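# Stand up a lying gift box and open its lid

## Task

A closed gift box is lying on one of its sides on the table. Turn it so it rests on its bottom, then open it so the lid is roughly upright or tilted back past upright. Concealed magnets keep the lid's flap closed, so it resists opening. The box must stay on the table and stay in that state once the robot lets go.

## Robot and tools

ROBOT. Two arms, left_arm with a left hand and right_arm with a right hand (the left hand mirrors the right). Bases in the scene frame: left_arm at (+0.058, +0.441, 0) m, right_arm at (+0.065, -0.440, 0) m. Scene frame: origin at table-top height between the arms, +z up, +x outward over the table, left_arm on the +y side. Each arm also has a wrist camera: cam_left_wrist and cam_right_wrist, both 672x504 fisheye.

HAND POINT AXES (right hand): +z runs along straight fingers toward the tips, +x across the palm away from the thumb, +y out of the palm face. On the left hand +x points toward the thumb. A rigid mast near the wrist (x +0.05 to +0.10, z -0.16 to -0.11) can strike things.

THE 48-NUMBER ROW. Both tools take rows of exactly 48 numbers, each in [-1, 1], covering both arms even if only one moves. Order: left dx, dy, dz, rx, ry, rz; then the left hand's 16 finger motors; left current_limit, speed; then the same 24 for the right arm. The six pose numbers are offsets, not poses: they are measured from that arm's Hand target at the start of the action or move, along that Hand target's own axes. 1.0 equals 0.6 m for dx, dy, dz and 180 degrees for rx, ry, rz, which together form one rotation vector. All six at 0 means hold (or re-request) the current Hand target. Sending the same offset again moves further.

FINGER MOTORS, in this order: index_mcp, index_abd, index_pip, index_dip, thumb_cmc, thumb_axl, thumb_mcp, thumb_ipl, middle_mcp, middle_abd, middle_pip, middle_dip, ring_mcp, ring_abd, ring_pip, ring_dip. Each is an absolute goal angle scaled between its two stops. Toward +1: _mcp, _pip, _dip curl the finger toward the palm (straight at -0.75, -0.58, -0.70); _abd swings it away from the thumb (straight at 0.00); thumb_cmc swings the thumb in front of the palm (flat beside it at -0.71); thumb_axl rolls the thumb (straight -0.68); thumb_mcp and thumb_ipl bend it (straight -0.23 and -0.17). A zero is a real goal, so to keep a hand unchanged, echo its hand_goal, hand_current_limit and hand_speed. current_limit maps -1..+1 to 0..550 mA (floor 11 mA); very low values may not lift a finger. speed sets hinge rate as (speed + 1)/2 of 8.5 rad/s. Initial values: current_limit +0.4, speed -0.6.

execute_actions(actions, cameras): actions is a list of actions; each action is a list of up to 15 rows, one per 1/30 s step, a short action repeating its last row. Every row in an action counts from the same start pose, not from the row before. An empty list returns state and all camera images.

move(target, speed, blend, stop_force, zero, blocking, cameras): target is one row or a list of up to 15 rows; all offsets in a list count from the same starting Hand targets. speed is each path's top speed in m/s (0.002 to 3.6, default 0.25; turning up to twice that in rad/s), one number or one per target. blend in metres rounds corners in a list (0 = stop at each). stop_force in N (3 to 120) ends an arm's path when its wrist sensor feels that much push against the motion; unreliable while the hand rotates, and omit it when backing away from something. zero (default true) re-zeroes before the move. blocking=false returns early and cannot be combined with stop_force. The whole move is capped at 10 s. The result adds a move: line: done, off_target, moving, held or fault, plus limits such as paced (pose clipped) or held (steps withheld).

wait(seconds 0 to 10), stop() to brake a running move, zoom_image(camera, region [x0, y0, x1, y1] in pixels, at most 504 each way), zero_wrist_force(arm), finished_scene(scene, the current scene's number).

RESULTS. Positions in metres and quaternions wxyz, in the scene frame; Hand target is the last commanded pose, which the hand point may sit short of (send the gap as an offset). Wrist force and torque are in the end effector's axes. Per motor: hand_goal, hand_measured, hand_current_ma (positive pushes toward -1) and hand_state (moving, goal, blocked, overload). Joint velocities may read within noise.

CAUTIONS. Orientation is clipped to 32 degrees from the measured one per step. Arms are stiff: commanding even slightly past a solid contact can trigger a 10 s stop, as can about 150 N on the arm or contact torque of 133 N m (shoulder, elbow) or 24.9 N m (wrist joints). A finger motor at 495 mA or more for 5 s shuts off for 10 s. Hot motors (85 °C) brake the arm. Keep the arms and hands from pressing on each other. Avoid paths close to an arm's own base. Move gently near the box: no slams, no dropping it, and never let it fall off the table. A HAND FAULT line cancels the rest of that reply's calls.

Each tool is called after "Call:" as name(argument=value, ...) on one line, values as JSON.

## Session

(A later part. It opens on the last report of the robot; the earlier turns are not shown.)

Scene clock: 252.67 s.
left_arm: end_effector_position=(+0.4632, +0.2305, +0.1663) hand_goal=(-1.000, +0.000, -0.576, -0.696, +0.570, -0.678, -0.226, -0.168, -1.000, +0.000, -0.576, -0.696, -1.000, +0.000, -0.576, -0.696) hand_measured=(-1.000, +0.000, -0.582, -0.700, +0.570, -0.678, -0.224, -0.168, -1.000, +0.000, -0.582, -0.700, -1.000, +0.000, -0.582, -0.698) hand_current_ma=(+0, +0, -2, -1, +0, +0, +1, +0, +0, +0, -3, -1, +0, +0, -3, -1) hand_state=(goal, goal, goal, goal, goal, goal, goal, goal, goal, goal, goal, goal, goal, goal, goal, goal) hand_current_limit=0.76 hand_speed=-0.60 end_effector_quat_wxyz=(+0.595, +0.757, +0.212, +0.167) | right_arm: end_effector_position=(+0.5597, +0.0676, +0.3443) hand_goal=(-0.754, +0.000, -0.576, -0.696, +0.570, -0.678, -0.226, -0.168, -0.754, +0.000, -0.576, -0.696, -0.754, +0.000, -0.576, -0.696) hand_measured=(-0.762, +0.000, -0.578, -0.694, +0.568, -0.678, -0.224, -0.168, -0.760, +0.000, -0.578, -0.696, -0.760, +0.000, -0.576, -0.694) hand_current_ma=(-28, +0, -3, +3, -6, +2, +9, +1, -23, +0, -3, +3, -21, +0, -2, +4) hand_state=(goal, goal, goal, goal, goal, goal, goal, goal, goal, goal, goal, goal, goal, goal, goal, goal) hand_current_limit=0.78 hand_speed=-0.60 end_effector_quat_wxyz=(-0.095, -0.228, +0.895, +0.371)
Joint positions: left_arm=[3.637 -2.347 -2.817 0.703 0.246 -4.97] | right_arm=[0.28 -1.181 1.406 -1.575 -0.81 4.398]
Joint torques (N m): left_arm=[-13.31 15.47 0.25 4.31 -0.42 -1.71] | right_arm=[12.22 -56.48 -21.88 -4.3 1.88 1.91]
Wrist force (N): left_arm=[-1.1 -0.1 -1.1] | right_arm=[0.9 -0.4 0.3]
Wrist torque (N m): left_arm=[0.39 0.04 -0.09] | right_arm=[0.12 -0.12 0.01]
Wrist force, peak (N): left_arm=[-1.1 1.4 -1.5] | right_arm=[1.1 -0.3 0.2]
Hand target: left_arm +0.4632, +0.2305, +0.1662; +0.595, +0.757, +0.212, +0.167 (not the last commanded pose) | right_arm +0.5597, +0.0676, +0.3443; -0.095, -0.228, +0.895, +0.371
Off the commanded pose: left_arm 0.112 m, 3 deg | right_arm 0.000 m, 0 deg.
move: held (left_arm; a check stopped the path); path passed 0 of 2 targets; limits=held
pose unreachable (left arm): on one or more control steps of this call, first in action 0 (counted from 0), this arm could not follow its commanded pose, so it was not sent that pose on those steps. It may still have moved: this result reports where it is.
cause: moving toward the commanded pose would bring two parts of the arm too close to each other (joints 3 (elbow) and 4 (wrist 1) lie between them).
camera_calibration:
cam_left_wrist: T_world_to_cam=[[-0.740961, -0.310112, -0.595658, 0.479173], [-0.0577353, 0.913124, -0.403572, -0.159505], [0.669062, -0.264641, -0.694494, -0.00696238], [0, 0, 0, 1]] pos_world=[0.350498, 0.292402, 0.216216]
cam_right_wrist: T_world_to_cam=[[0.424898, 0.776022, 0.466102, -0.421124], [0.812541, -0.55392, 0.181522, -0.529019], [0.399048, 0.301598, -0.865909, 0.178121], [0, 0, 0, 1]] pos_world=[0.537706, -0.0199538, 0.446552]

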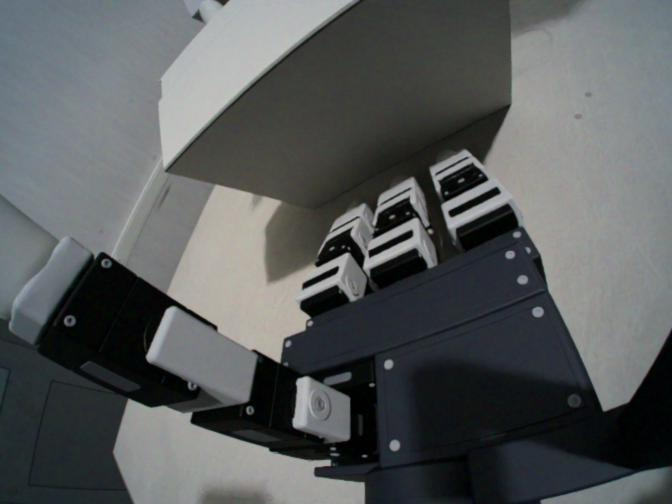

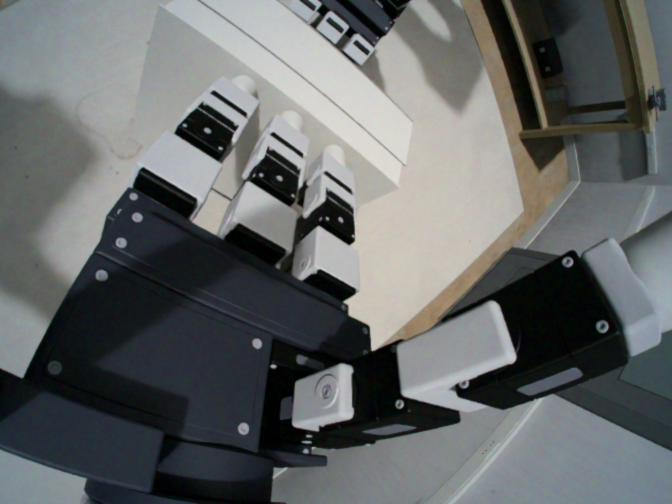

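Call:
move(target=[0,0,0,0,0,0,-1,0,-0.576,-0.696,0.571,-0.678,-0.226,-0.168,-1,0,-0.576,-0.696,-1,0,-0.576,-0.696,0.76,-0.6,0,-0.135,-0.075,0,0,0,-0.754,0,-0.576,-0.696,0.571,-0.678,-0.226,-0.168,-0.754,0,-0.576,-0.696,-0.754,0,-0.576,-0.696,0.78,-0.6], speed=0.02, cameras=["all"])

Scene clock: 279.57 s.
left_arm: end_effector_position=(+0.4632, +0.2305, +0.1663) hand_goal=(-1.000, +0.000, -0.576, -0.696, +0.570, -0.678, -0.226, -0.168, -1.000, +0.000, -0.576, -0.696, -1.000, +0.000, -0.576, -0.696) hand_measured=(-1.000, +0.000, -0.582, -0.700, +0.570, -0.678, -0.224, -0.168, -1.000, +0.000, -0.582, -0.700, -1.000, +0.000, -0.582, -0.698) hand_current_ma=(+0, +0, -2, -1, +0, +0, +1, +0, +0, +0, -3, -1, +0, +0, -3, -1) hand_state=(goal, goal, goal, goal, goal, goal, goal, goal, goal, goal, goal, goal, goal, goal, goal, goal) hand_current_limit=0.76 hand_speed=-0.60 end_effector_quat_wxyz=(+0.595, +0.757, +0.212, +0.167) | right_arm: end_effector_position=(+0.6022, -0.0104, +0.3189) hand_goal=(-0.754, +0.000, -0.576, -0.696, +0.570, -0.678, -0.226, -0.168, -0.754, +0.000, -0.576, -0.696, -0.754, +0.000, -0.576, -0.696) hand_measured=(-0.764, +0.000, -0.578, -0.696, +0.568, -0.678, -0.224, -0.168, -0.764, +0.000, -0.578, -0.696, -0.764, +0.000, -0.580, -0.696) hand_current_ma=(-36, +0, -7, +1, -6, +2, +9, +1, -33, +0, -9, +0, -33, +0, -10, +0) hand_state=(goal, goal, goal, goal, goal, goal, goal, goal, goal, goal, goal, goal, goal, goal, goal, goal) hand_current_limit=0.78 hand_speed=-0.60 end_effector_quat_wxyz=(-0.095, -0.228, +0.895, +0.371)
Joint positions: left_arm=[3.637 -2.347 -2.817 0.704 0.246 -4.97] | right_arm=[0.148 -1.147 1.394 -1.481 -0.847 4.226]
Joint torques (N m): left_arm=[-13.48 15 0.08 4.24 -0.39 -1.6] | right_arm=[-14.84 -27.74 -27.96 0.29 -0.63 -1.08]
Wrist force (N): left_arm=[-0.8 -0.1 -0.9] | right_arm=[1.1 0.0 0.5]
Wrist torque (N m): left_arm=[0.37 0.01 -0.07] | right_arm=[0.10 -0.19 0.19]
Wrist force, peak (N): left_arm=[-1.2 -0.2 -1.3] | right_arm=[0.9 0.9 -2.5]
Hand target: left_arm +0.4632, +0.2305, +0.1663; +0.595, +0.757, +0.212, +0.167 | right_arm +0.6023, -0.0106, +0.3188; -0.095, -0.228, +0.895, +0.371
Off the commanded pose: left_arm 0.000 m, 0 deg | right_arm 0.000 m, 0 deg.
move: done
camera_calibration:
cam_left_wrist: T_world_to_cam=[[-0.740961, -0.310112, -0.595658, 0.479173], [-0.0577353, 0.913124, -0.403572, -0.159505], [0.669062, -0.264641, -0.694494, -0.00696238], [0, 0, 0, 1]] pos_world=[0.350498, 0.292402, 0.216216]
cam_right_wrist: T_world_to_cam=[[0.424898, 0.776022, 0.466102, -0.366813], [0.812541, -0.55392, 0.181522, -0.602147], [0.399048, 0.301598, -0.865909, 0.162692], [0, 0, 0, 1]] pos_world=[0.580206, -0.0979538, 0.421152]

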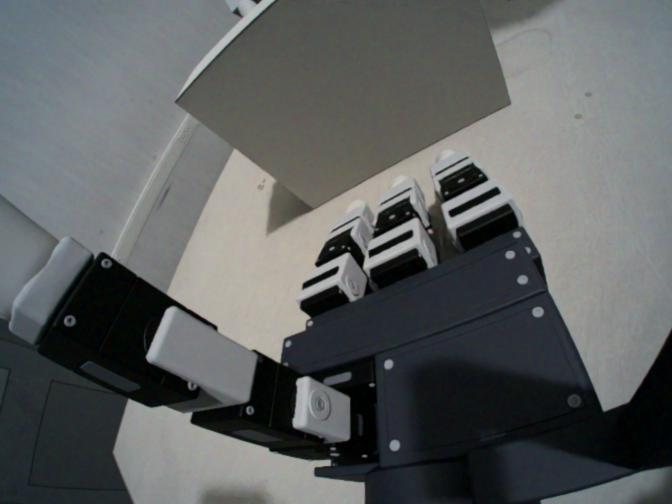

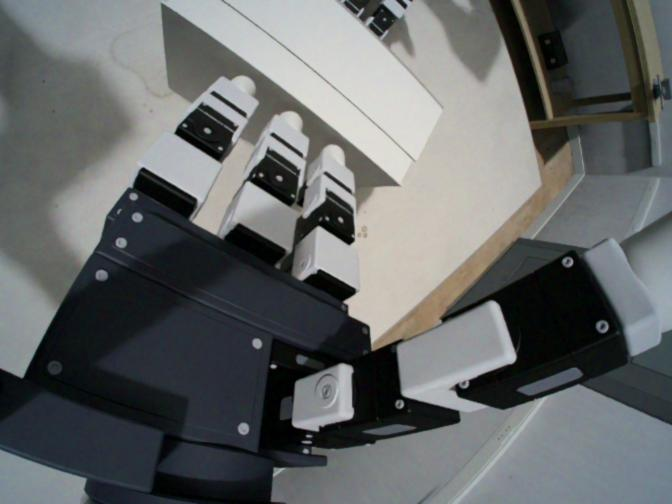

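Call:
move(target=[0,0,0,0,0,0,-1,0,-0.576,-0.696,0.571,-0.678,-0.226,-0.168,-1,0,-0.576,-0.696,-1,0,-0.576,-0.696,0.76,-0.6,0.359,-0.233,-0.375,0,-0.114,0.114,-0.754,0,-0.576,-0.696,0.571,-0.678,-0.226,-0.168,-0.754,0,-0.576,-0.696,-0.754,0,-0.576,-0.696,0.78,-0.6], speed=0.3)

Call:
move(target=[0,0.0387,0.0932,0.0076,-0.0157,0.0036,-1,0,-0.576,-0.696,0.571,-0.678,-0.226,-0.168,-1,0,-0.576,-0.696,-1,0,-0.576,-0.696,0.76,-0.6,0,0,0,0,0,0,-0.754,0,-0.576,-0.696,0.571,-0.678,-0.226,-0.168,-0.754,0,-0.576,-0.696,-0.754,0,-0.576,-0.696,0.78,-0.6], speed=0.02, stop_force=3, cameras=["all"])

Scene clock: 297.77 s.
left_arm: end_effector_position=(+0.4632, +0.2305, +0.1663) hand_goal=(-1.000, +0.000, -0.576, -0.696, +0.570, -0.678, -0.226, -0.168, -1.000, +0.000, -0.576, -0.696, -1.000, +0.000, -0.576, -0.696) hand_measured=(-1.000, +0.000, -0.582, -0.700, +0.570, -0.678, -0.224, -0.168, -1.000, +0.000, -0.582, -0.700, -1.000, +0.000, -0.582, -0.698) hand_current_ma=(+0, +0, -2, -1, +0, +0, +1, +0, +0, +0, -3, -1, +0, +0, -3, -1) hand_state=(goal, goal, goal, goal, goal, goal, goal, goal, goal, goal, goal, goal, goal, goal, goal, goal) hand_current_limit=0.76 hand_speed=-0.60 end_effector_quat_wxyz=(+0.595, +0.757, +0.212, +0.167) | right_arm: end_effector_position=(+0.5368, -0.3401, +0.3790) hand_goal=(-0.754, +0.000, -0.576, -0.696, +0.570, -0.678, -0.226, -0.168, -0.754, +0.000, -0.576, -0.696, -0.754, +0.000, -0.576, -0.696) hand_measured=(-0.764, +0.000, -0.578, -0.696, +0.568, -0.678, -0.224, -0.168, -0.764, +0.000, -0.578, -0.696, -0.764, +0.000, -0.580, -0.696) hand_current_ma=(-36, +0, -7, +1, -6, +2, +9, +1, -33, +0, -9, +0, -33, +0, -10, +0) hand_state=(goal, goal, goal, goal, goal, goal, goal, goal, goal, goal, goal, goal, goal, goal, goal, goal) hand_current_limit=0.78 hand_speed=-0.60 end_effector_quat_wxyz=(+0.001, +0.003, +0.924, +0.383)
Joint positions: left_arm=[3.637 -2.347 -2.817 0.704 0.246 -4.97] | right_arm=[-0.552 -1.646 1.796 -1.239 -0.924 3.997]
Joint torques (N m): left_arm=[-12.84 15.03 -0.63 4.41 -0.32 -1.55] | right_arm=[-14.65 -34.27 -28.66 0.87 -0.95 -1.04]
Wrist force (N): left_arm=[-1.1 -0.4 -1.0] | right_arm=[0.8 0.2 0.0]
Wrist torque (N m): left_arm=[0.35 0.05 -0.09] | right_arm=[0.15 -0.15 0.17]
Wrist force, peak (N): left_arm=[-1.0 -0.6 -1.2] | right_arm=[1.3 -0.7 -0.8]
Hand target: left_arm +0.4632, +0.2305, +0.1663; +0.595, +0.757, +0.212, +0.167 | right_arm +0.5368, -0.3402, +0.3790; +0.001, +0.003, +0.924, +0.383
Off the commanded pose: left_arm 0.000 m, 0 deg | right_arm 0.000 m, 0 deg.
move: done

Scene clock: 301.90 s.
left_arm: end_effector_position=(+0.4943, +0.1794, +0.1757) hand_goal=(-1.000, +0.000, -0.576, -0.696, +0.570, -0.678, -0.226, -0.168, -1.000, +0.000, -0.576, -0.696, -1.000, +0.000, -0.576, -0.696) hand_measured=(-1.000, +0.000, -0.582, -0.700, +0.570, -0.678, -0.224, -0.168, -1.000, +0.000, -0.582, -0.700, -1.000, +0.000, -0.582, -0.698) hand_current_ma=(+0, +0, -2, -1, +0, +0, +1, +0, +0, +0, -3, -1, +0, +0, -3, -1) hand_state=(goal, goal, goal, goal, goal, goal, goal, goal, goal, goal, goal, goal, goal, goal, goal, goal) hand_current_limit=0.76 hand_speed=-0.60 end_effector_quat_wxyz=(+0.590, +0.769, +0.194, +0.149) | right_arm: end_effector_position=(+0.5368, -0.3402, +0.3790) hand_goal=(-0.754, +0.000, -0.576, -0.696, +0.570, -0.678, -0.226, -0.168, -0.754, +0.000, -0.576, -0.696, -0.754, +0.000, -0.576, -0.696) hand_measured=(-0.764, +0.000, -0.578, -0.696, +0.568, -0.678, -0.224, -0.168, -0.764, +0.000, -0.578, -0.696, -0.764, +0.000, -0.580, -0.696) hand_current_ma=(-36, +0, -7, +1, -6, +2, +9, +1, -33, +0, -9, +0, -33, +0, -10, +0) hand_state=(goal, goal, goal, goal, goal, goal, goal, goal, goal, goal, goal, goal, goal, goal, goal, goal) hand_current_limit=0.78 hand_speed=-0.60 end_effector_quat_wxyz=(+0.001, +0.003, +0.924, +0.383)
Joint positions: left_arm=[3.414 -2.339 -2.619 0.96 0.349 -5.457] | right_arm=[-0.552 -1.646 1.796 -1.238 -0.924 3.997]
Joint torques (N m): left_arm=[-12.98 21.45 4.22 4.28 -0.2 -1.66] | right_arm=[-12.97 -33.8 -27.62 0.93 -0.95 -0.84]
Wrist force (N): left_arm=[-1.0 -1.3 -1.0] | right_arm=[0.6 0.2 0.0]
Wrist torque (N m): left_arm=[0.50 0.05 -0.09] | right_arm=[0.15 -0.14 0.15]
Wrist force, peak (N): left_arm=[-1.0 -1.5 -1.3] | right_arm=[1.0 0.0 0.1]
Hand target: left_arm +0.4943, +0.1794, +0.1757; +0.590, +0.769, +0.194, +0.149 | right_arm +0.5368, -0.3402, +0.3790; +0.001, +0.003, +0.924, +0.383
Off the commanded pose: left_arm 0.000 m, 0 deg | right_arm 0.000 m, 0 deg.
move: done
camera_calibration:
cam_left_wrist: T_world_to_cam=[[-0.7631, -0.26013, -0.591617, 0.493141], [-0.0164359, 0.922933, -0.384609, -0.132739], [0.646071, -0.283771, -0.708566, -0.0174699], [0, 0, 0, 1]] pos_world=[0.385421, 0.245833, 0.228319]
cam_right_wrist: T_world_to_cam=[[0.748071, 0.472591, 0.465883, -0.387648], [0.44185, -0.878502, 0.181668, -0.654136], [0.495134, 0.0699496, -0.865996, 0.209951], [0, 0, 0, 1]] pos_world=[0.475064, -0.406147, 0.481252]

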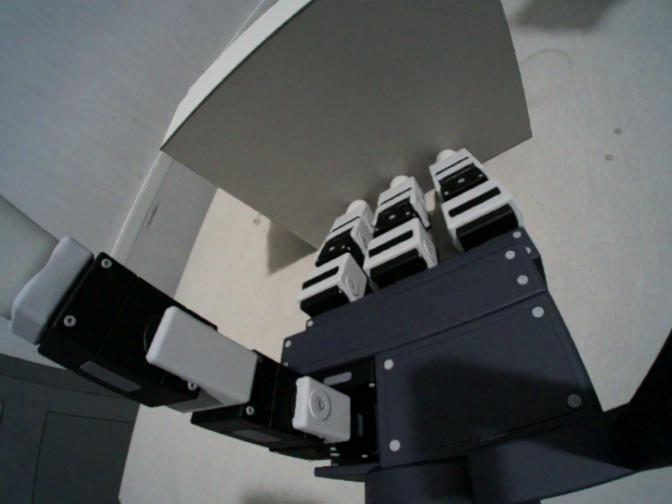

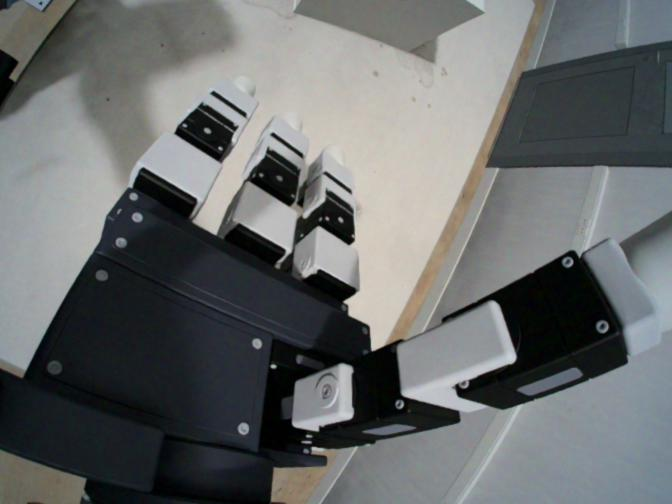

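Call:
move(target=[-0.1177,0.0884,0.33,0,-0.1572,0.0421,-1,0,-0.576,-0.696,0.571,-0.678,-0.226,-0.168,-1,0,-0.576,-0.696,-1,0,-0.576,-0.696,0.76,-0.6,0,0,0,0,0,0,-0.754,0,-0.576,-0.696,0.571,-0.678,-0.226,-0.168,-0.754,0,-0.576,-0.696,-0.754,0,-0.576,-0.696,0.78,-0.6], speed=0.05, cameras=["all"])

Scene clock: 318.13 s.
left_arm: end_effector_position=(+0.5296, -0.0345, +0.1756) hand_goal=(-1.000, +0.000, -0.576, -0.696, +0.570, -0.678, -0.226, -0.168, -1.000, +0.000, -0.576, -0.696, -1.000, +0.000, -0.576, -0.696) hand_measured=(-1.000, -0.006, -0.578, -0.696, +0.570, -0.678, -0.224, -0.168, -1.000, +0.000, -0.582, -0.700, -1.000, +0.000, -0.582, -0.698) hand_current_ma=(+0, -3, +0, +0, +0, +0, +1, +0, +0, +0, -3, -1, +0, +0, -3, -1) hand_state=(goal, goal, goal, goal, goal, goal, goal, goal, goal, goal, goal, goal, goal, goal, goal, goal) hand_current_limit=0.76 hand_speed=-0.60 end_effector_quat_wxyz=(+0.609, +0.793, -0.006, -0.005) | right_arm: end_effector_position=(+0.5368, -0.3402, +0.3790) hand_goal=(-0.754, +0.000, -0.576, -0.696, +0.570, -0.678, -0.226, -0.168, -0.754, +0.000, -0.576, -0.696, -0.754, +0.000, -0.576, -0.696) hand_measured=(-0.764, +0.000, -0.578, -0.696, +0.568, -0.678, -0.224, -0.168, -0.764, +0.000, -0.578, -0.696, -0.764, +0.000, -0.580, -0.696) hand_current_ma=(-36, +0, -7, +1, -6, +2, +9, +1, -33, +0, -9, +0, -33, +0, -10, +0) hand_state=(goal, goal, goal, goal, goal, goal, goal, goal, goal, goal, goal, goal, goal, goal, goal, goal) hand_current_limit=0.78 hand_speed=-0.60 end_effector_quat_wxyz=(+0.001, +0.003, +0.924, +0.383)
Joint positions: left_arm=[2.946 -2.333 -2.08 0.317 0.323 -5.354] | right_arm=[-0.552 -1.646 1.796 -1.238 -0.924 3.997]
Joint torques (N m): left_arm=[-14.39 38.77 16.13 -0.26 -3.08 1.99] | right_arm=[-13.46 -33.95 -27.28 0.82 -0.8 -0.84]
Wrist force (N): left_arm=[-0.7 0.4 -2.4] | right_arm=[0.7 0.0 0.1]
Wrist torque (N m): left_arm=[0.49 0.11 -0.15] | right_arm=[0.11 -0.14 0.15]
Wrist force, peak (N): left_arm=[-0.8 0.3 -2.4] | right_arm=[1.0 -0.1 0.1]
Hand target: left_arm +0.5297, -0.0345, +0.1756; +0.609, +0.793, -0.006, -0.005 | right_arm +0.5368, -0.3402, +0.3790; +0.001, +0.003, +0.924, +0.383
Off the commanded pose: left_arm 0.000 m, 0 deg | right_arm 0.000 m, 0 deg.
move: done
camera_calibration:
cam_left_wrist: T_world_to_cam=[[-0.792948, 0.146428, -0.591432, 0.494237], [0.436963, 0.813144, -0.384527, -0.178844], [0.424614, -0.563344, -0.708764, 0.00660513], [0, 0, 0, 1]] pos_world=[0.467248, 0.0767769, 0.228219]
cam_right_wrist: T_world_to_cam=[[0.748071, 0.472591, 0.465883, -0.387648], [0.44185, -0.878502, 0.181668, -0.654136], [0.495134, 0.0699496, -0.865996, 0.209951], [0, 0, 0, 1]] pos_world=[0.475064, -0.406147, 0.481252]

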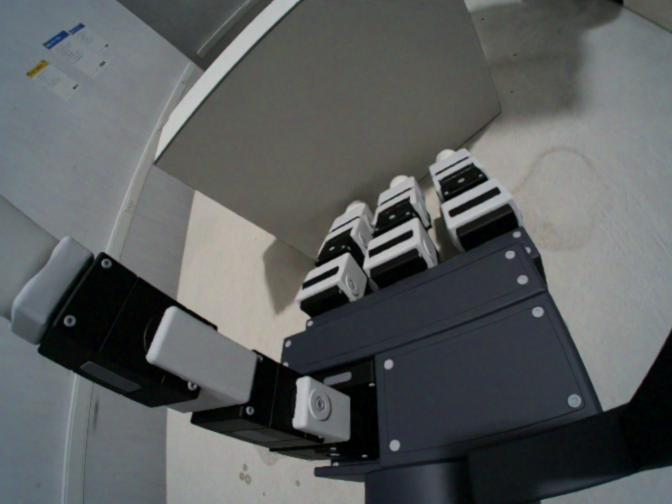

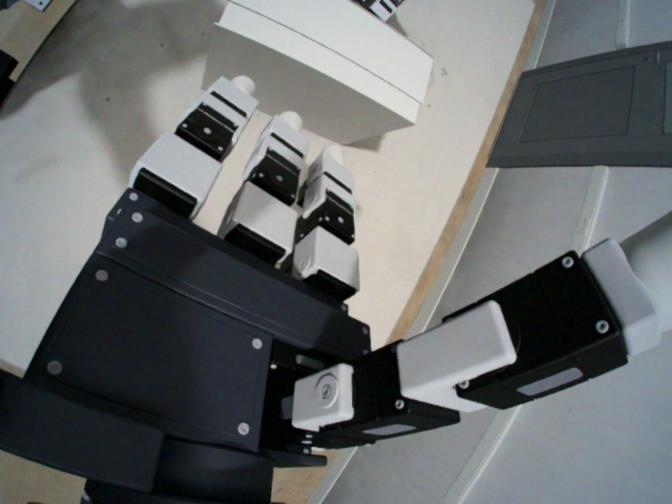

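Call:
zoom_image(camera="cam_right_wrist", region=[190, 0, 450, 180])

Scaled by 1.938 from the camera's 672x504 image, which has a finer 960x720 frame.

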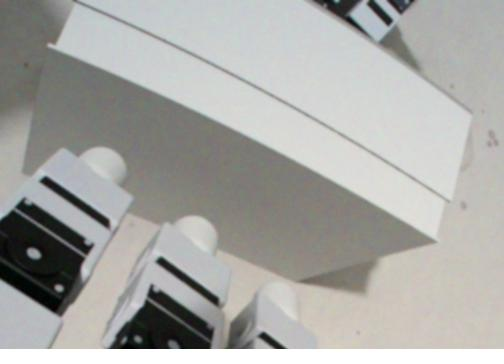

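Call:
move(target=[[0,-0.0151,-0.0563,0,0,0,-1,0,-0.576,-0.696,0.571,-0.678,-0.226,-0.168,-1,0,-0.576,-0.696,-1,0,-0.576,-0.696,0.76,-0.6,0,0,0,0,0,0,-0.754,0,-0.576,-0.696,0.571,-0.678,-0.226,-0.168,-0.754,0,-0.576,-0.696,-0.754,0,-0.576,-0.696,0.78,-0.6],[0.11,-0.0151,-0.0563,0,-0.008,0.002,-1,0,-0.576,-0.696,0.571,-0.678,-0.226,-0.168,-1,0,-0.576,-0.696,-1,0,-0.576,-0.696,0.76,-0.6,0,0,0,0,0,0,-0.754,0,-0.576,-0.696,0.571,-0.678,-0.226,-0.168,-0.754,0,-0.576,-0.696,-0.754,0,-0.576,-0.696,0.78,-0.6],[0.11,0.0086,0.0322,0,-0.008,0.002,-1,0,-0.576,-0.696,0.571,-0.678,-0.226,-0.168,-1,0,-0.576,-0.696,-1,0,-0.576,-0.696,0.76,-0.6,0,0,0,0,0,0,-0.754,0,-0.576,-0.696,0.571,-0.678,-0.226,-0.168,-0.754,0,-0.576,-0.696,-0.754,0,-0.576,-0.696,0.78,-0.6]], speed=[0.06,0.1,0.04], cameras=["all"])

Call:
zoom_image(camera="cam_right_wrist", region=[190, 0, 450, 180])

Scene clock: 355.07 s.
left_arm: end_effector_position=(+0.5953, -0.0555, +0.1756) hand_goal=(-1.000, +0.000, -0.576, -0.696, +0.570, -0.678, -0.226, -0.168, -1.000, +0.000, -0.576, -0.696, -1.000, +0.000, -0.576, -0.696) hand_measured=(-1.000, -0.004, -0.578, -0.696, +0.570, -0.678, -0.224, -0.168, -1.000, +0.000, -0.582, -0.700, -1.000, +0.000, -0.582, -0.698) hand_current_ma=(+0, -1, +0, +0, +0, +0, +1, +0, +0, +0, -3, -1, +0, +0, -3, -1) hand_state=(goal, goal, goal, goal, goal, goal, goal, goal, goal, goal, goal, goal, goal, goal, goal, goal) hand_current_limit=0.76 hand_speed=-0.60 end_effector_quat_wxyz=(+0.609, +0.793, -0.016, -0.013) | right_arm: end_effector_position=(+0.5368, -0.3402, +0.3790) hand_goal=(-0.754, +0.000, -0.576, -0.696, +0.570, -0.678, -0.226, -0.168, -0.754, +0.000, -0.576, -0.696, -0.754, +0.000, -0.576, -0.696) hand_measured=(-0.764, +0.000, -0.578, -0.696, +0.568, -0.678, -0.224, -0.168, -0.764, +0.000, -0.578, -0.696, -0.764, +0.000, -0.580, -0.696) hand_current_ma=(-36, +0, -7, +1, -6, +2, +9, +1, -33, +0, -9, +0, -33, +0, -10, +0) hand_state=(goal, goal, goal, goal, goal, goal, goal, goal, goal, goal, goal, goal, goal, goal, goal, goal) hand_current_limit=0.78 hand_speed=-0.60 end_effector_quat_wxyz=(+0.001, +0.003, +0.924, +0.383)
Joint positions: left_arm=[2.936 -2.393 -1.867 0.122 0.314 -5.31] | right_arm=[-0.552 -1.646 1.796 -1.238 -0.924 3.997]
Joint torques (N m): left_arm=[-13.52 33.44 20.24 4.17 -0.22 -1.72] | right_arm=[-12.82 -34.02 -27.69 0.88 -0.7 -0.73]
Wrist force (N): left_arm=[-0.8 -0.5 -1.5] | right_arm=[0.6 0.1 0.0]
Wrist torque (N m): left_arm=[0.44 0.10 -0.08] | right_arm=[0.14 -0.14 0.15]
Wrist force, peak (N): left_arm=[-0.9 0.3 -2.6] | right_arm=[1.1 0.0 0.1]
Hand target: left_arm +0.5953, -0.0556, +0.1756; +0.609, +0.793, -0.016, -0.013 | right_arm +0.5368, -0.3402, +0.3790; +0.001, +0.003, +0.924, +0.383
Off the commanded pose: left_arm 0.000 m, 0 deg | right_arm 0.000 m, 0 deg.
move: done
camera_calibration:
cam_left_wrist: T_world_to_cam=[[-0.789015, 0.167292, -0.59116, 0.548262], [0.458072, 0.801409, -0.384594, -0.203606], [0.409421, -0.574244, -0.708955, -0.0246636], [0, 0, 0, 1]] pos_world=[0.535951, 0.0572892, 0.228319]
cam_right_wrist: T_world_to_cam=[[0.748071, 0.472591, 0.465883, -0.387648], [0.44185, -0.878502, 0.181668, -0.654136], [0.495134, 0.0699496, -0.865996, 0.209951], [0, 0, 0, 1]] pos_world=[0.475064, -0.406147, 0.481252]

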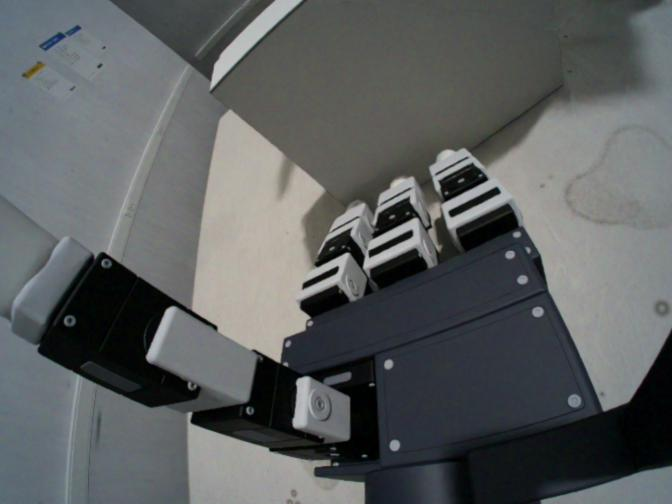

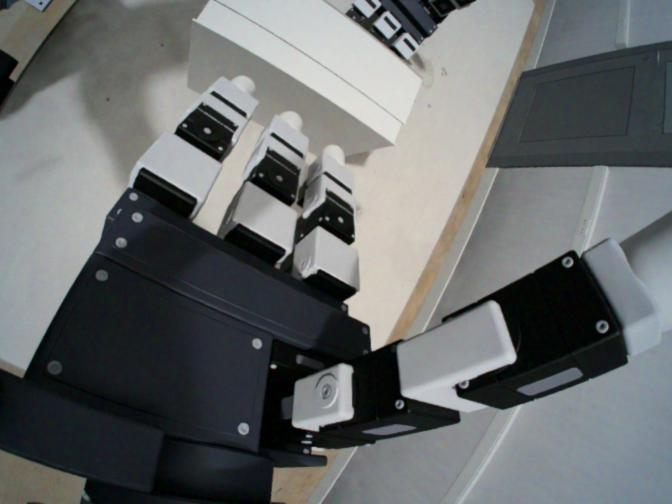

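Scaled by 1.938 from the camera's 672x504 image, which has a finer 960x720 frame.

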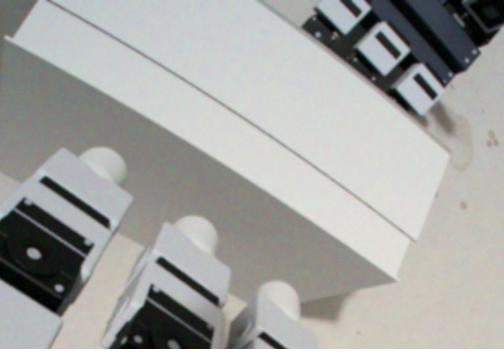

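Call:
move(target=[0,0.0108,0.0402,0,0.0126,-0.0034,-1,0,-0.576,-0.696,0.571,-0.678,-0.226,-0.168,-1,0,-0.576,-0.696,-1,0,-0.576,-0.696,0.76,-0.6,0,0,0,0,0,0,-0.754,0,-0.576,-0.696,0.571,-0.678,-0.226,-0.168,-0.754,0,-0.576,-0.696,-0.754,0,-0.576,-0.696,0.78,-0.6], speed=0.04, cameras=["all"])

Call:
zoom_image(camera="cam_right_wrist", region=[170, 0, 430, 180])

Scene clock: 368.13 s.
left_arm: end_effector_position=(+0.5943, -0.0805, +0.1756) hand_goal=(-1.000, +0.000, -0.576, -0.696, +0.570, -0.678, -0.226, -0.168, -1.000, +0.000, -0.576, -0.696, -1.000, +0.000, -0.576, -0.696) hand_measured=(-1.000, -0.004, -0.578, -0.696, +0.570, -0.678, -0.224, -0.168, -1.000, +0.000, -0.582, -0.700, -1.000, +0.000, -0.582, -0.698) hand_current_ma=(+0, -1, +0, +0, +0, +0, +1, +0, +0, +0, -3, -1, +0, +0, -3, -1) hand_state=(goal, goal, goal, goal, goal, goal, goal, goal, goal, goal, goal, goal, goal, goal, goal, goal) hand_current_limit=0.76 hand_speed=-0.60 end_effector_quat_wxyz=(+0.609, +0.793, +0.000, +0.000) | right_arm: end_effector_position=(+0.5368, -0.3402, +0.3790) hand_goal=(-0.754, +0.000, -0.576, -0.696, +0.570, -0.678, -0.226, -0.168, -0.754, +0.000, -0.576, -0.696, -0.754, +0.000, -0.576, -0.696) hand_measured=(-0.764, +0.000, -0.578, -0.696, +0.568, -0.678, -0.224, -0.168, -0.764, +0.000, -0.578, -0.696, -0.764, +0.000, -0.580, -0.696) hand_current_ma=(-36, +0, -7, +1, -6, +2, +9, +1, -33, +0, -9, +0, -33, +0, -10, +0) hand_state=(goal, goal, goal, goal, goal, goal, goal, goal, goal, goal, goal, goal, goal, goal, goal, goal) hand_current_limit=0.78 hand_speed=-0.60 end_effector_quat_wxyz=(+0.001, +0.003, +0.924, +0.383)
Joint positions: left_arm=[2.888 -2.442 -1.817 0.318 0.37 -5.519] | right_arm=[-0.552 -1.646 1.796 -1.238 -0.924 3.997]
Joint torques (N m): left_arm=[-13.54 34.58 20.07 4.2 0.27 -1.68] | right_arm=[-12.71 -34.74 -27.9 0.72 -0.83 -0.59]
Wrist force (N): left_arm=[-1.1 -0.3 -1.2] | right_arm=[0.9 0.1 0.0]
Wrist torque (N m): left_arm=[0.42 0.15 -0.12] | right_arm=[0.13 -0.18 0.17]
Wrist force, peak (N): left_arm=[-0.7 -0.2 -1.8] | right_arm=[1.1 0.2 -0.1]
Hand target: left_arm +0.5943, -0.0805, +0.1756; +0.609, +0.793, +0.000, +0.000 | right_arm +0.5368, -0.3402, +0.3790; +0.001, +0.003, +0.924, +0.383
Off the commanded pose: left_arm 0.000 m, 0 deg | right_arm 0.000 m, 0 deg.
move: done
camera_calibration:
cam_left_wrist: T_world_to_cam=[[-0.795233, 0.134876, -0.591112, 0.552693], [0.424875, 0.819488, -0.384605, -0.161914], [0.432535, -0.556999, -0.708989, -0.0509338], [0, 0, 0, 1]] pos_world=[0.530344, 0.0297708, 0.228319]
cam_right_wrist: T_world_to_cam=[[0.748071, 0.472591, 0.465883, -0.387648], [0.44185, -0.878502, 0.181668, -0.654136], [0.495134, 0.0699496, -0.865996, 0.209951], [0, 0, 0, 1]] pos_world=[0.475064, -0.406147, 0.481252]

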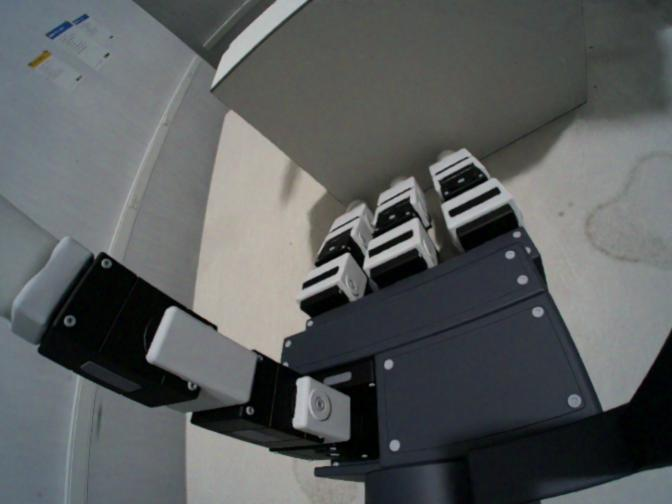

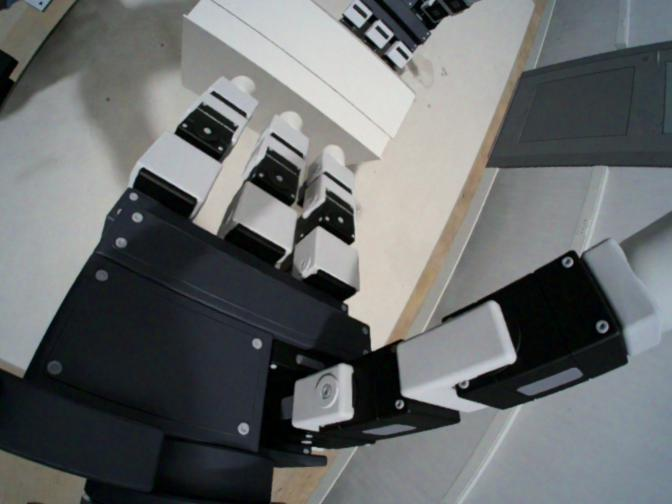

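Scaled by 1.938 from the camera's 672x504 image, which has a finer 960x720 frame.

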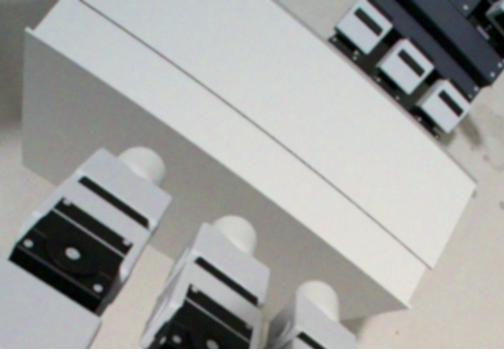

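Call:
move(target=[[0,-0.0086,-0.0322,0,0,0,-1,0,-0.576,-0.696,0.571,-0.678,-0.226,-0.168,-1,0,-0.576,-0.696,-1,0,-0.576,-0.696,0.76,-0.6,0,-0.0778,0.0778,0,0,0,-0.754,0,-0.576,-0.696,0.571,-0.678,-0.226,-0.168,-0.754,0,-0.576,-0.696,-0.754,0,-0.576,-0.696,0.78,-0.6],[-0.0988,-0.036,-0.025,0,0,0,-1,0,-0.576,-0.696,0.571,-0.678,-0.226,-0.168,-1,0,-0.576,-0.696,-1,0,-0.576,-0.696,0.76,-0.6,0,-0.048,0.1076,0,0,0,-0.754,0,-0.576,-0.696,0.571,-0.678,-0.226,-0.168,-0.754,0,-0.576,-0.696,-0.754,0,-0.576,-0.696,0.78,-0.6]], speed=0.1)

Call:
move(target=[0,0.0105,0.0393,0,0,0,-1,0,-0.576,-0.696,0.571,-0.678,-0.226,-0.168,-1,0,-0.576,-0.696,-1,0,-0.576,-0.696,0.76,-0.6,0,0,0,0,0,0,-0.754,0,-0.576,-0.696,0.571,-0.678,-0.226,-0.168,-0.754,0,-0.576,-0.696,-0.754,0,-0.576,-0.696,0.78,-0.6], speed=0.01, stop_force=3, cameras=["all"])

Scene clock: 388.67 s.
left_arm: end_effector_position=(+0.5351, -0.0604, +0.1587) hand_goal=(-1.000, +0.000, -0.576, -0.696, +0.570, -0.678, -0.226, -0.168, -1.000, +0.000, -0.576, -0.696, -1.000, +0.000, -0.576, -0.696) hand_measured=(-1.000, -0.002, -0.578, -0.696, +0.570, -0.678, -0.224, -0.168, -1.000, +0.000, -0.582, -0.700, -1.000, +0.000, -0.582, -0.698) hand_current_ma=(+0, -1, +0, +0, +0, +0, +1, +0, +0, +0, -3, -1, +0, +0, -3, -1) hand_state=(goal, goal, goal, goal, goal, goal, goal, goal, goal, goal, goal, goal, goal, goal, goal, goal) hand_current_limit=0.76 hand_speed=-0.60 end_effector_quat_wxyz=(+0.609, +0.793, +0.000, +0.000) | right_arm: end_effector_position=(+0.5369, -0.3150, +0.3130) hand_goal=(-0.754, +0.000, -0.576, -0.696, +0.570, -0.678, -0.226, -0.168, -0.754, +0.000, -0.576, -0.696, -0.754, +0.000, -0.576, -0.696) hand_measured=(-0.764, +0.000, -0.578, -0.696, +0.568, -0.678, -0.224, -0.168, -0.764, +0.000, -0.578, -0.696, -0.764, +0.000, -0.580, -0.696) hand_current_ma=(-36, +0, -7, +1, -6, +2, +9, +1, -33, +0, -9, +0, -33, +0, -10, +0) hand_state=(goal, goal, goal, goal, goal, goal, goal, goal, goal, goal, goal, goal, goal, goal, goal, goal) hand_current_limit=0.78 hand_speed=-0.60 end_effector_quat_wxyz=(+0.001, +0.003, +0.924, +0.383)
Joint positions: left_arm=[2.896 -2.421 -1.999 0.464 0.364 -5.504] | right_arm=[-0.503 -1.623 1.957 -1.456 -0.902 4.053]
Joint torques (N m): left_arm=[-13.47 31.46 1.8 4.28 0.16 -1.82] | right_arm=[11.5 -34.44 -14.36 -3.69 3.37 1.88]
Wrist force (N): left_arm=[-1.0 -0.1 -0.8] | right_arm=[1.0 0.1 0.2]
Wrist torque (N m): left_arm=[0.41 0.09 -0.11] | right_arm=[0.10 -0.16 0.06]
Wrist force, peak (N): left_arm=[-1.1 -0.3 -1.5] | right_arm=[1.2 0.4 0.3]
Hand target: left_arm +0.5350, -0.0604, +0.1587; +0.609, +0.793, +0.000, +0.000 | right_arm +0.5369, -0.3149, +0.3130; +0.001, +0.003, +0.924, +0.383
Off the commanded pose: left_arm 0.000 m, 0 deg | right_arm 0.000 m, 0 deg.
move: done

Scene clock: 392.13 s.
left_arm: end_effector_position=(+0.5350, -0.0848, +0.1586) hand_goal=(-1.000, +0.000, -0.576, -0.696, +0.570, -0.678, -0.226, -0.168, -1.000, +0.000, -0.576, -0.696, -1.000, +0.000, -0.576, -0.696) hand_measured=(-1.000, -0.002, -0.580, -0.696, +0.570, -0.678, -0.224, -0.168, -1.000, +0.000, -0.582, -0.700, -1.000, +0.000, -0.582, -0.698) hand_current_ma=(+0, -1, -1, +0, +0, +0, +1, +0, +0, +0, -3, -1, +0, +0, -3, -1) hand_state=(goal, goal, goal, goal, goal, goal, goal, goal, goal, goal, goal, goal, goal, goal, goal, goal) hand_current_limit=0.76 hand_speed=-0.60 end_effector_quat_wxyz=(+0.609, +0.793, +0.000, +0.000) | right_arm: end_effector_position=(+0.5369, -0.3149, +0.3130) hand_goal=(-0.754, +0.000, -0.576, -0.696, +0.570, -0.678, -0.226, -0.168, -0.754, +0.000, -0.576, -0.696, -0.754, +0.000, -0.576, -0.696) hand_measured=(-0.764, +0.000, -0.578, -0.696, +0.568, -0.678, -0.224, -0.168, -0.764, +0.000, -0.578, -0.696, -0.764, +0.000, -0.580, -0.696) hand_current_ma=(-36, +0, -7, +1, -6, +2, +9, +1, -33, +0, -9, +0, -33, +0, -10, +0) hand_state=(goal, goal, goal, goal, goal, goal, goal, goal, goal, goal, goal, goal, goal, goal, goal, goal) hand_current_limit=0.78 hand_speed=-0.60 end_effector_quat_wxyz=(+0.001, +0.003, +0.924, +0.383)
Joint positions: left_arm=[2.85 -2.449 -1.942 0.516 0.397 -5.59] | right_arm=[-0.503 -1.623 1.957 -1.456 -0.902 4.053]
Joint torques (N m): left_arm=[-15.55 21.75 16.15 4.69 0.19 -1.71] | right_arm=[11.55 -34.02 -15.49 -3.82 3.49 1.8]
Wrist force (N): left_arm=[-0.8 -0.2 -1.3] | right_arm=[1.1 0.0 0.4]
Wrist torque (N m): left_arm=[0.49 0.13 -0.13] | right_arm=[0.09 -0.18 0.07]
Wrist force, peak (N): left_arm=[-0.7 -0.1 -1.5] | right_arm=[1.3 -0.2 0.4]
Hand target: left_arm +0.5350, -0.0848, +0.1586; +0.609, +0.793, +0.000, +0.000 | right_arm +0.5369, -0.3149, +0.3130; +0.001, +0.003, +0.924, +0.383
Off the commanded pose: left_arm 0.000 m, 0 deg | right_arm 0.000 m, 0 deg.
move: done
camera_calibration:
cam_left_wrist: T_world_to_cam=[[-0.79529, 0.134653, -0.591086, 0.496094], [0.424683, 0.819542, -0.384703, -0.139623], [0.432618, -0.556974, -0.708958, -0.0397792], [0, 0, 0, 1]] pos_world=[0.471043, 0.0254702, 0.211319]
cam_right_wrist: T_world_to_cam=[[0.748071, 0.472591, 0.465883, -0.369006], [0.44185, -0.878502, 0.181668, -0.620008], [0.495134, 0.0699496, -0.865996, 0.150927], [0, 0, 0, 1]] pos_world=[0.475264, -0.380847, 0.415252]

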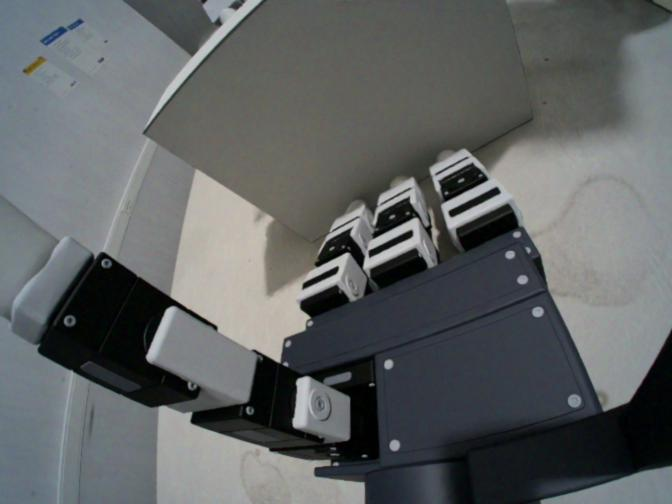

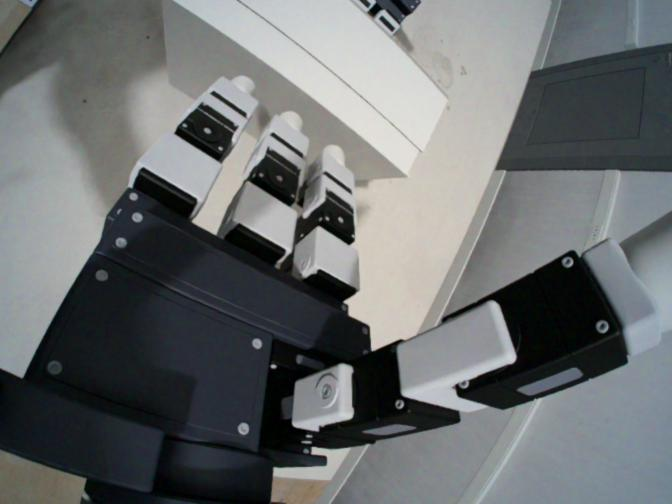

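Call:
move(target=[[0,0,0,0,0,0,-1,0,-0.576,-0.696,0.571,-0.678,-0.226,-0.168,-1,0,-0.576,-0.696,-1,0,-0.576,-0.696,0.76,-0.6,0,0.026,0.026,0,0,0,-0.754,0,-0.576,-0.696,0.571,-0.678,-0.226,-0.168,-0.754,0,-0.576,-0.696,-0.754,0,-0.576,-0.696,0.78,-0.6],[0,0,0,0,0,0,-1,0,-0.576,-0.696,0.571,-0.678,-0.226,-0.168,-1,0,-0.576,-0.696,-1,0,-0.576,-0.696,0.76,-0.6,0,0.1438,0.0778,0,0,0,-0.754,0,-0.576,-0.696,0.571,-0.678,-0.226,-0.168,-0.754,0,-0.576,-0.696,-0.754,0,-0.576,-0.696,0.78,-0.6]], speed=0.03, blend=[0.01,0], cameras=["all"])

Scene clock: 404.70 s.
left_arm: end_effector_position=(+0.5350, -0.0848, +0.1586) hand_goal=(-1.000, +0.000, -0.576, -0.696, +0.570, -0.678, -0.226, -0.168, -1.000, +0.000, -0.576, -0.696, -1.000, +0.000, -0.576, -0.696) hand_measured=(-1.000, -0.006, -0.588, -0.702, +0.570, -0.678, -0.224, -0.168, -1.000, -0.002, -0.590, -0.702, -1.000, +0.000, -0.590, -0.702) hand_current_ma=(+0, -2, -7, -2, +0, +0, +1, +0, +0, +0, -9, -2, +0, +0, -11, -3) hand_state=(goal, goal, goal, goal, goal, goal, goal, goal, goal, goal, goal, goal, goal, goal, goal, goal) hand_current_limit=0.76 hand_speed=-0.60 end_effector_quat_wxyz=(+0.609, +0.793, +0.000, +0.000) | right_arm: end_effector_position=(+0.5376, -0.2211, +0.3410) hand_goal=(-0.754, +0.000, -0.576, -0.696, +0.570, -0.678, -0.226, -0.168, -0.754, +0.000, -0.576, -0.696, -0.754, +0.000, -0.576, -0.696) hand_measured=(-0.764, +0.000, -0.578, -0.696, +0.568, -0.678, -0.224, -0.168, -0.764, +0.000, -0.578, -0.696, -0.762, +0.006, -0.578, -0.696) hand_current_ma=(-36, +0, -7, +1, -6, +2, +9, +1, -33, +0, -9, +0, -32, +14, -9, +0) hand_state=(goal, goal, goal, goal, goal, goal, goal, goal, goal, goal, goal, goal, goal, goal, goal, goal) hand_current_limit=0.78 hand_speed=-0.60 end_effector_quat_wxyz=(+0.001, +0.003, +0.924, +0.383)
Joint positions: left_arm=[2.85 -2.449 -1.942 0.516 0.397 -5.59] | right_arm=[-0.303 -1.672 1.966 -1.575 -0.83 4.298]
Joint torques (N m): left_arm=[-15.36 22.73 15.87 0.99 -3.01 -1.68] | right_arm=[11.1 -33.21 -27.85 -4.12 3.63 2.2]
Wrist force (N): left_arm=[-0.7 -2.6 -0.6] | right_arm=[0.6 -0.2 0.0]
Wrist torque (N m): left_arm=[0.57 0.08 -0.04] | right_arm=[0.19 -0.06 -0.01]
Wrist force, peak (N): left_arm=[0.1 0.1 -7.1] | right_arm=[1.5 0.9 -5.7]
Hand target: left_arm +0.5350, -0.0848, +0.1586; +0.609, +0.793, +0.000, +0.000 | right_arm +0.5376, -0.2209, +0.3411; +0.001, +0.003, +0.924, +0.383
Off the commanded pose: left_arm 0.000 m, 0 deg | right_arm 0.000 m, 0 deg.
move: done
camera_calibration:
cam_left_wrist: T_world_to_cam=[[-0.79529, 0.134653, -0.591086, 0.496094], [0.424683, 0.819542, -0.384703, -0.139623], [0.432618, -0.556974, -0.708958, -0.0397792], [0, 0, 0, 1]] pos_world=[0.471043, 0.0254702, 0.211319]
cam_right_wrist: T_world_to_cam=[[0.748071, 0.472591, 0.465883, -0.426876], [0.44185, -0.878502, 0.181668, -0.542869], [0.495134, 0.0699496, -0.865996, 0.168309], [0, 0, 0, 1]] pos_world=[0.475864, -0.286947, 0.443252]

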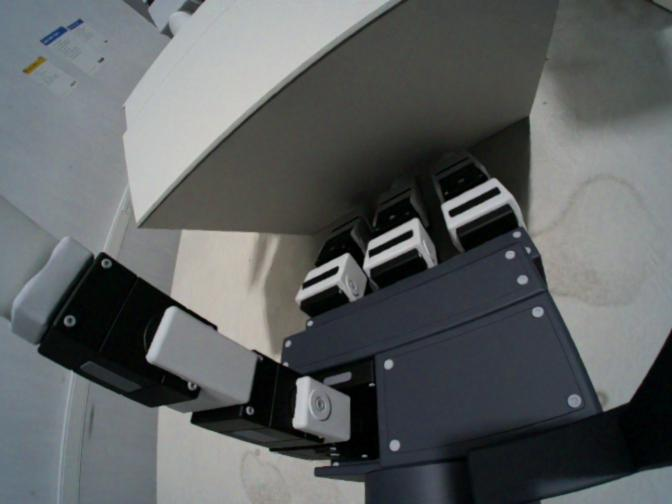

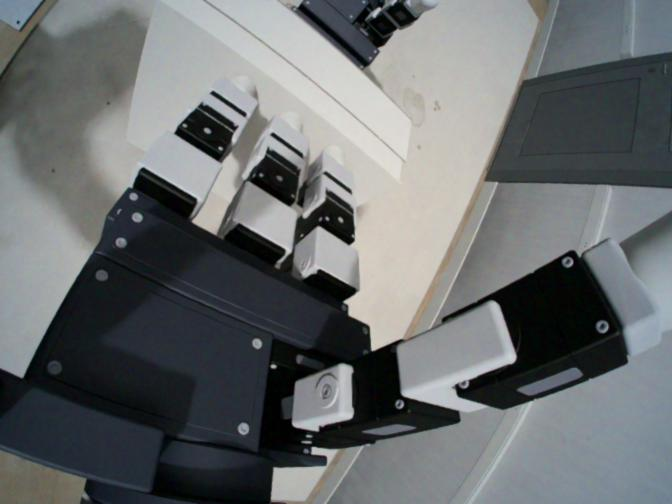

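Call:
move(target=[[0,-0.0388,-0.1449,0,0,0,-1,0,-0.576,-0.696,0.571,-0.678,-0.226,-0.168,-1,0,-0.576,-0.696,-1,0,-0.576,-0.696,0.76,-0.6,0,0,0,0,0,0,-0.754,0,-0.576,-0.696,0.571,-0.678,-0.226,-0.168,-0.754,0,-0.576,-0.696,-0.754,0,-0.576,-0.696,0.78,-0.6],[0,0.1382,-0.1923,0,0,0,-1,0,-0.576,-0.696,0.571,-0.678,-0.226,-0.168,-1,0,-0.576,-0.696,-1,0,-0.576,-0.696,0.76,-0.6,0,0,0,0,0,0,-0.754,0,-0.576,-0.696,0.571,-0.678,-0.226,-0.168,-0.754,0,-0.576,-0.696,-0.754,0,-0.576,-0.696,0.78,-0.6],[0,0.1477,-0.157,0,0,0,-1,0,-0.576,-0.696,0.571,-0.678,-0.226,-0.168,-1,0,-0.576,-0.696,-1,0,-0.576,-0.696,0.76,-0.6,0,0,0,0,0,0,-0.754,0,-0.576,-0.696,0.571,-0.678,-0.226,-0.168,-0.754,0,-0.576,-0.696,-0.754,0,-0.576,-0.696,0.78,-0.6]], speed=[0.08,0.15,0.05], blend=[0,0.02,0], cameras=["all"])

Scene clock: 423.50 s.
left_arm: end_effector_position=(+0.5351, -0.0167, +0.2686) hand_goal=(-1.000, +0.000, -0.576, -0.696, +0.570, -0.678, -0.226, -0.168, -1.000, +0.000, -0.576, -0.696, -1.000, +0.000, -0.576, -0.696) hand_measured=(-1.000, -0.002, -0.582, -0.700, +0.570, -0.678, -0.224, -0.168, -1.000, -0.002, -0.582, -0.700, -1.000, +0.000, -0.582, -0.700) hand_current_ma=(+0, -1, -2, -1, +0, +0, +1, +0, +0, +0, -3, -1, +0, +0, -3, -1) hand_state=(goal, goal, goal, goal, goal, goal, goal, goal, goal, goal, goal, goal, goal, goal, goal, goal) hand_current_limit=0.76 hand_speed=-0.60 end_effector_quat_wxyz=(+0.609, +0.793, +0.000, +0.000) | right_arm: end_effector_position=(+0.5376, -0.2209, +0.3411) hand_goal=(-0.754, +0.000, -0.576, -0.696, +0.570, -0.678, -0.226, -0.168, -0.754, +0.000, -0.576, -0.696, -0.754, +0.000, -0.576, -0.696) hand_measured=(-0.764, +0.000, -0.578, -0.696, +0.568, -0.678, -0.224, -0.168, -0.764, +0.000, -0.578, -0.696, -0.762, +0.004, -0.578, -0.696) hand_current_ma=(-36, +0, -7, +1, -6, +2, +9, +1, -33, +0, -9, +0, -32, +13, -9, +0) hand_state=(goal, goal, goal, goal, goal, goal, goal, goal, goal, goal, goal, goal, goal, goal, goal, goal) hand_current_limit=0.78 hand_speed=-0.60 end_effector_quat_wxyz=(+0.001, +0.003, +0.924, +0.383)
Joint positions: left_arm=[2.982 -2.078 -2.119 0.047 0.311 -5.298] | right_arm=[-0.303 -1.672 1.966 -1.576 -0.829 4.298]
Joint torques (N m): left_arm=[-13.2 24.36 21.35 4.06 -0.12 -1.55] | right_arm=[11.5 -33.23 -24.37 -4.25 2.03 1.75]
Wrist force (N): left_arm=[-0.8 -0.3 -1.0] | right_arm=[0.7 0.1 0.0]
Wrist torque (N m): left_arm=[0.37 0.04 -0.09] | right_arm=[0.19 -0.08 0.01]
Wrist force, peak (N): left_arm=[-0.8 -2.7 -0.5] | right_arm=[0.9 -0.3 -0.1]
Hand target: left_arm +0.5351, -0.0168, +0.2686; +0.609, +0.793, +0.000, +0.000 | right_arm +0.5376, -0.2209, +0.3411; +0.001, +0.003, +0.924, +0.383
Off the commanded pose: left_arm 0.000 m, 0 deg | right_arm 0.000 m, 0 deg.
move: done; blend cut to 0.011 m at target 2
camera_calibration:
cam_left_wrist: T_world_to_cam=[[-0.795267, 0.13481, -0.591081, 0.551917], [0.424811, 0.819499, -0.384652, -0.153189], [0.432535, -0.556999, -0.708989, 0.0761876], [0, 0, 0, 1]] pos_world=[0.471043, 0.0935706, 0.321319]
cam_right_wrist: T_world_to_cam=[[0.748071, 0.472591, 0.465883, -0.426998], [0.44185, -0.878502, 0.181668, -0.542825], [0.495134, 0.0699496, -0.865996, 0.168253], [0, 0, 0, 1]] pos_world=[0.475964, -0.286847, 0.443252]

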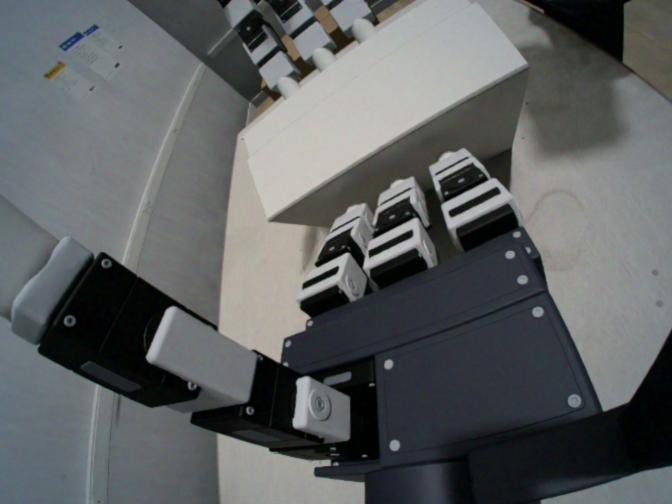

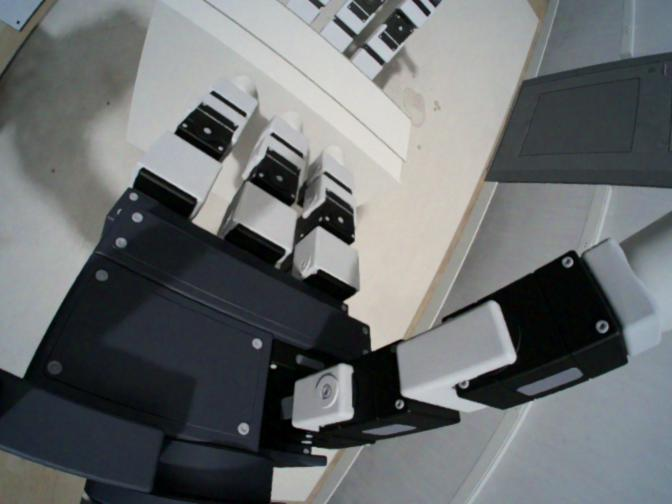

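Call:
move(target=[0,0,0,0,0,0,-1,0,-0.576,-0.696,0.571,-0.678,-0.226,-0.168,-1,0,-0.576,-0.696,-1,0,-0.576,-0.696,0.76,-0.6,0,0.0354,0.0236,0,0,0,-0.754,0,-0.576,-0.696,0.571,-0.678,-0.226,-0.168,-0.754,0,-0.576,-0.696,-0.754,0,-0.576,-0.696,0.78,-0.6], speed=0.015, cameras=["all"])

Scene clock: 430.47 s.
left_arm: end_effector_position=(+0.5351, -0.0168, +0.2686) hand_goal=(-1.000, +0.000, -0.576, -0.696, +0.570, -0.678, -0.226, -0.168, -1.000, +0.000, -0.576, -0.696, -1.000, +0.000, -0.576, -0.696) hand_measured=(-1.000, -0.002, -0.608, -0.714, +0.570, -0.678, -0.224, -0.168, -1.000, -0.002, -0.610, -0.712, -1.000, +0.000, -0.612, -0.714) hand_current_ma=(+0, -1, -37, -14, +0, +0, +1, +0, +0, +0, -42, -13, +0, +0, -45, -15) hand_state=(goal, goal, blocked, goal, goal, goal, goal, goal, goal, goal, blocked, goal, goal, goal, blocked, goal) hand_current_limit=0.76 hand_speed=-0.60 end_effector_quat_wxyz=(+0.609, +0.793, +0.000, +0.000) | right_arm: end_effector_position=(+0.5378, -0.1961, +0.3461) hand_goal=(-0.754, +0.000, -0.576, -0.696, +0.570, -0.678, -0.226, -0.168, -0.754, +0.000, -0.576, -0.696, -0.754, +0.000, -0.576, -0.696) hand_measured=(-0.774, +0.000, -0.584, -0.698, +0.568, -0.678, -0.224, -0.168, -0.772, +0.000, -0.586, -0.700, -0.772, +0.002, -0.586, -0.700) hand_current_ma=(-78, +0, -28, -8, -6, +2, +9, +1, -74, +0, -32, -12, -74, +7, -36, -11) hand_state=(goal, goal, goal, goal, goal, goal, goal, goal, goal, goal, goal, goal, goal, goal, goal, goal) hand_current_limit=0.78 hand_speed=-0.60 end_effector_quat_wxyz=(+0.001, +0.003, +0.924, +0.383)
Joint positions: left_arm=[2.982 -2.078 -2.119 0.047 0.311 -5.298] | right_arm=[-0.247 -1.674 1.967 -1.625 -0.815 4.372]
Joint torques (N m): left_arm=[-13.29 29.04 21.66 4.23 -3.78 -1.58] | right_arm=[14.3 -24.28 -17.61 -3.92 4.45 1.8]
Wrist force (N): left_arm=[-0.8 -7.9 -5.1] | right_arm=[0.9 -2.1 -5.9]
Wrist torque (N m): left_arm=[1.52 -0.02 0.09] | right_arm=[0.86 0.07 0.02]
Wrist force, peak (N): left_arm=[-0.8 -8.4 -5.1] | right_arm=[0.8 -1.9 -6.1]
Hand target: left_arm +0.5351, -0.0168, +0.2686; +0.609, +0.793, +0.000, +0.000 | right_arm +0.5378, -0.1959, +0.3461; +0.001, +0.003, +0.924, +0.383
Off the commanded pose: left_arm 0.000 m, 0 deg | right_arm 0.000 m, 0 deg.
move: done
camera_calibration:
cam_left_wrist: T_world_to_cam=[[-0.795237, 0.134775, -0.591129, 0.551922], [0.424758, 0.819568, -0.384563, -0.1532], [0.432641, -0.556906, -0.708998, 0.0761322], [0, 0, 0, 1]] pos_world=[0.471044, 0.0935709, 0.321319]
cam_right_wrist: T_world_to_cam=[[0.748071, 0.472591, 0.465883, -0.441169], [0.44185, -0.878502, 0.181668, -0.521903], [0.495134, 0.0699496, -0.865996, 0.170792], [0, 0, 0, 1]] pos_world=[0.476064, -0.261947, 0.448252]

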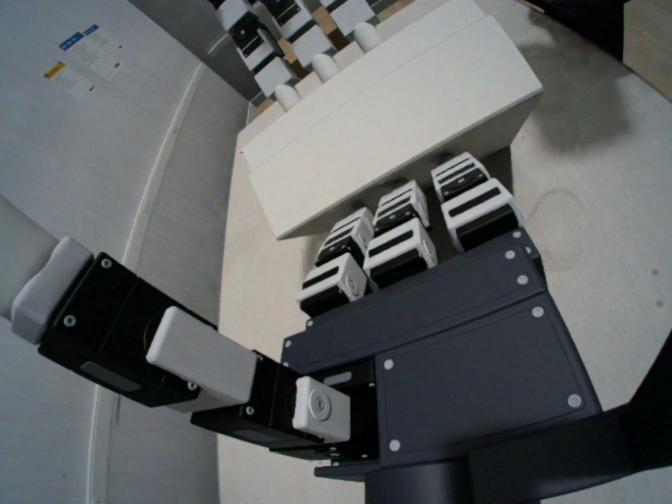

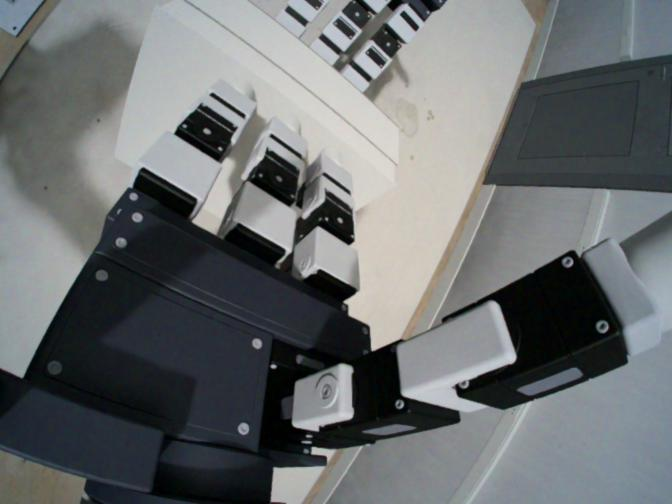

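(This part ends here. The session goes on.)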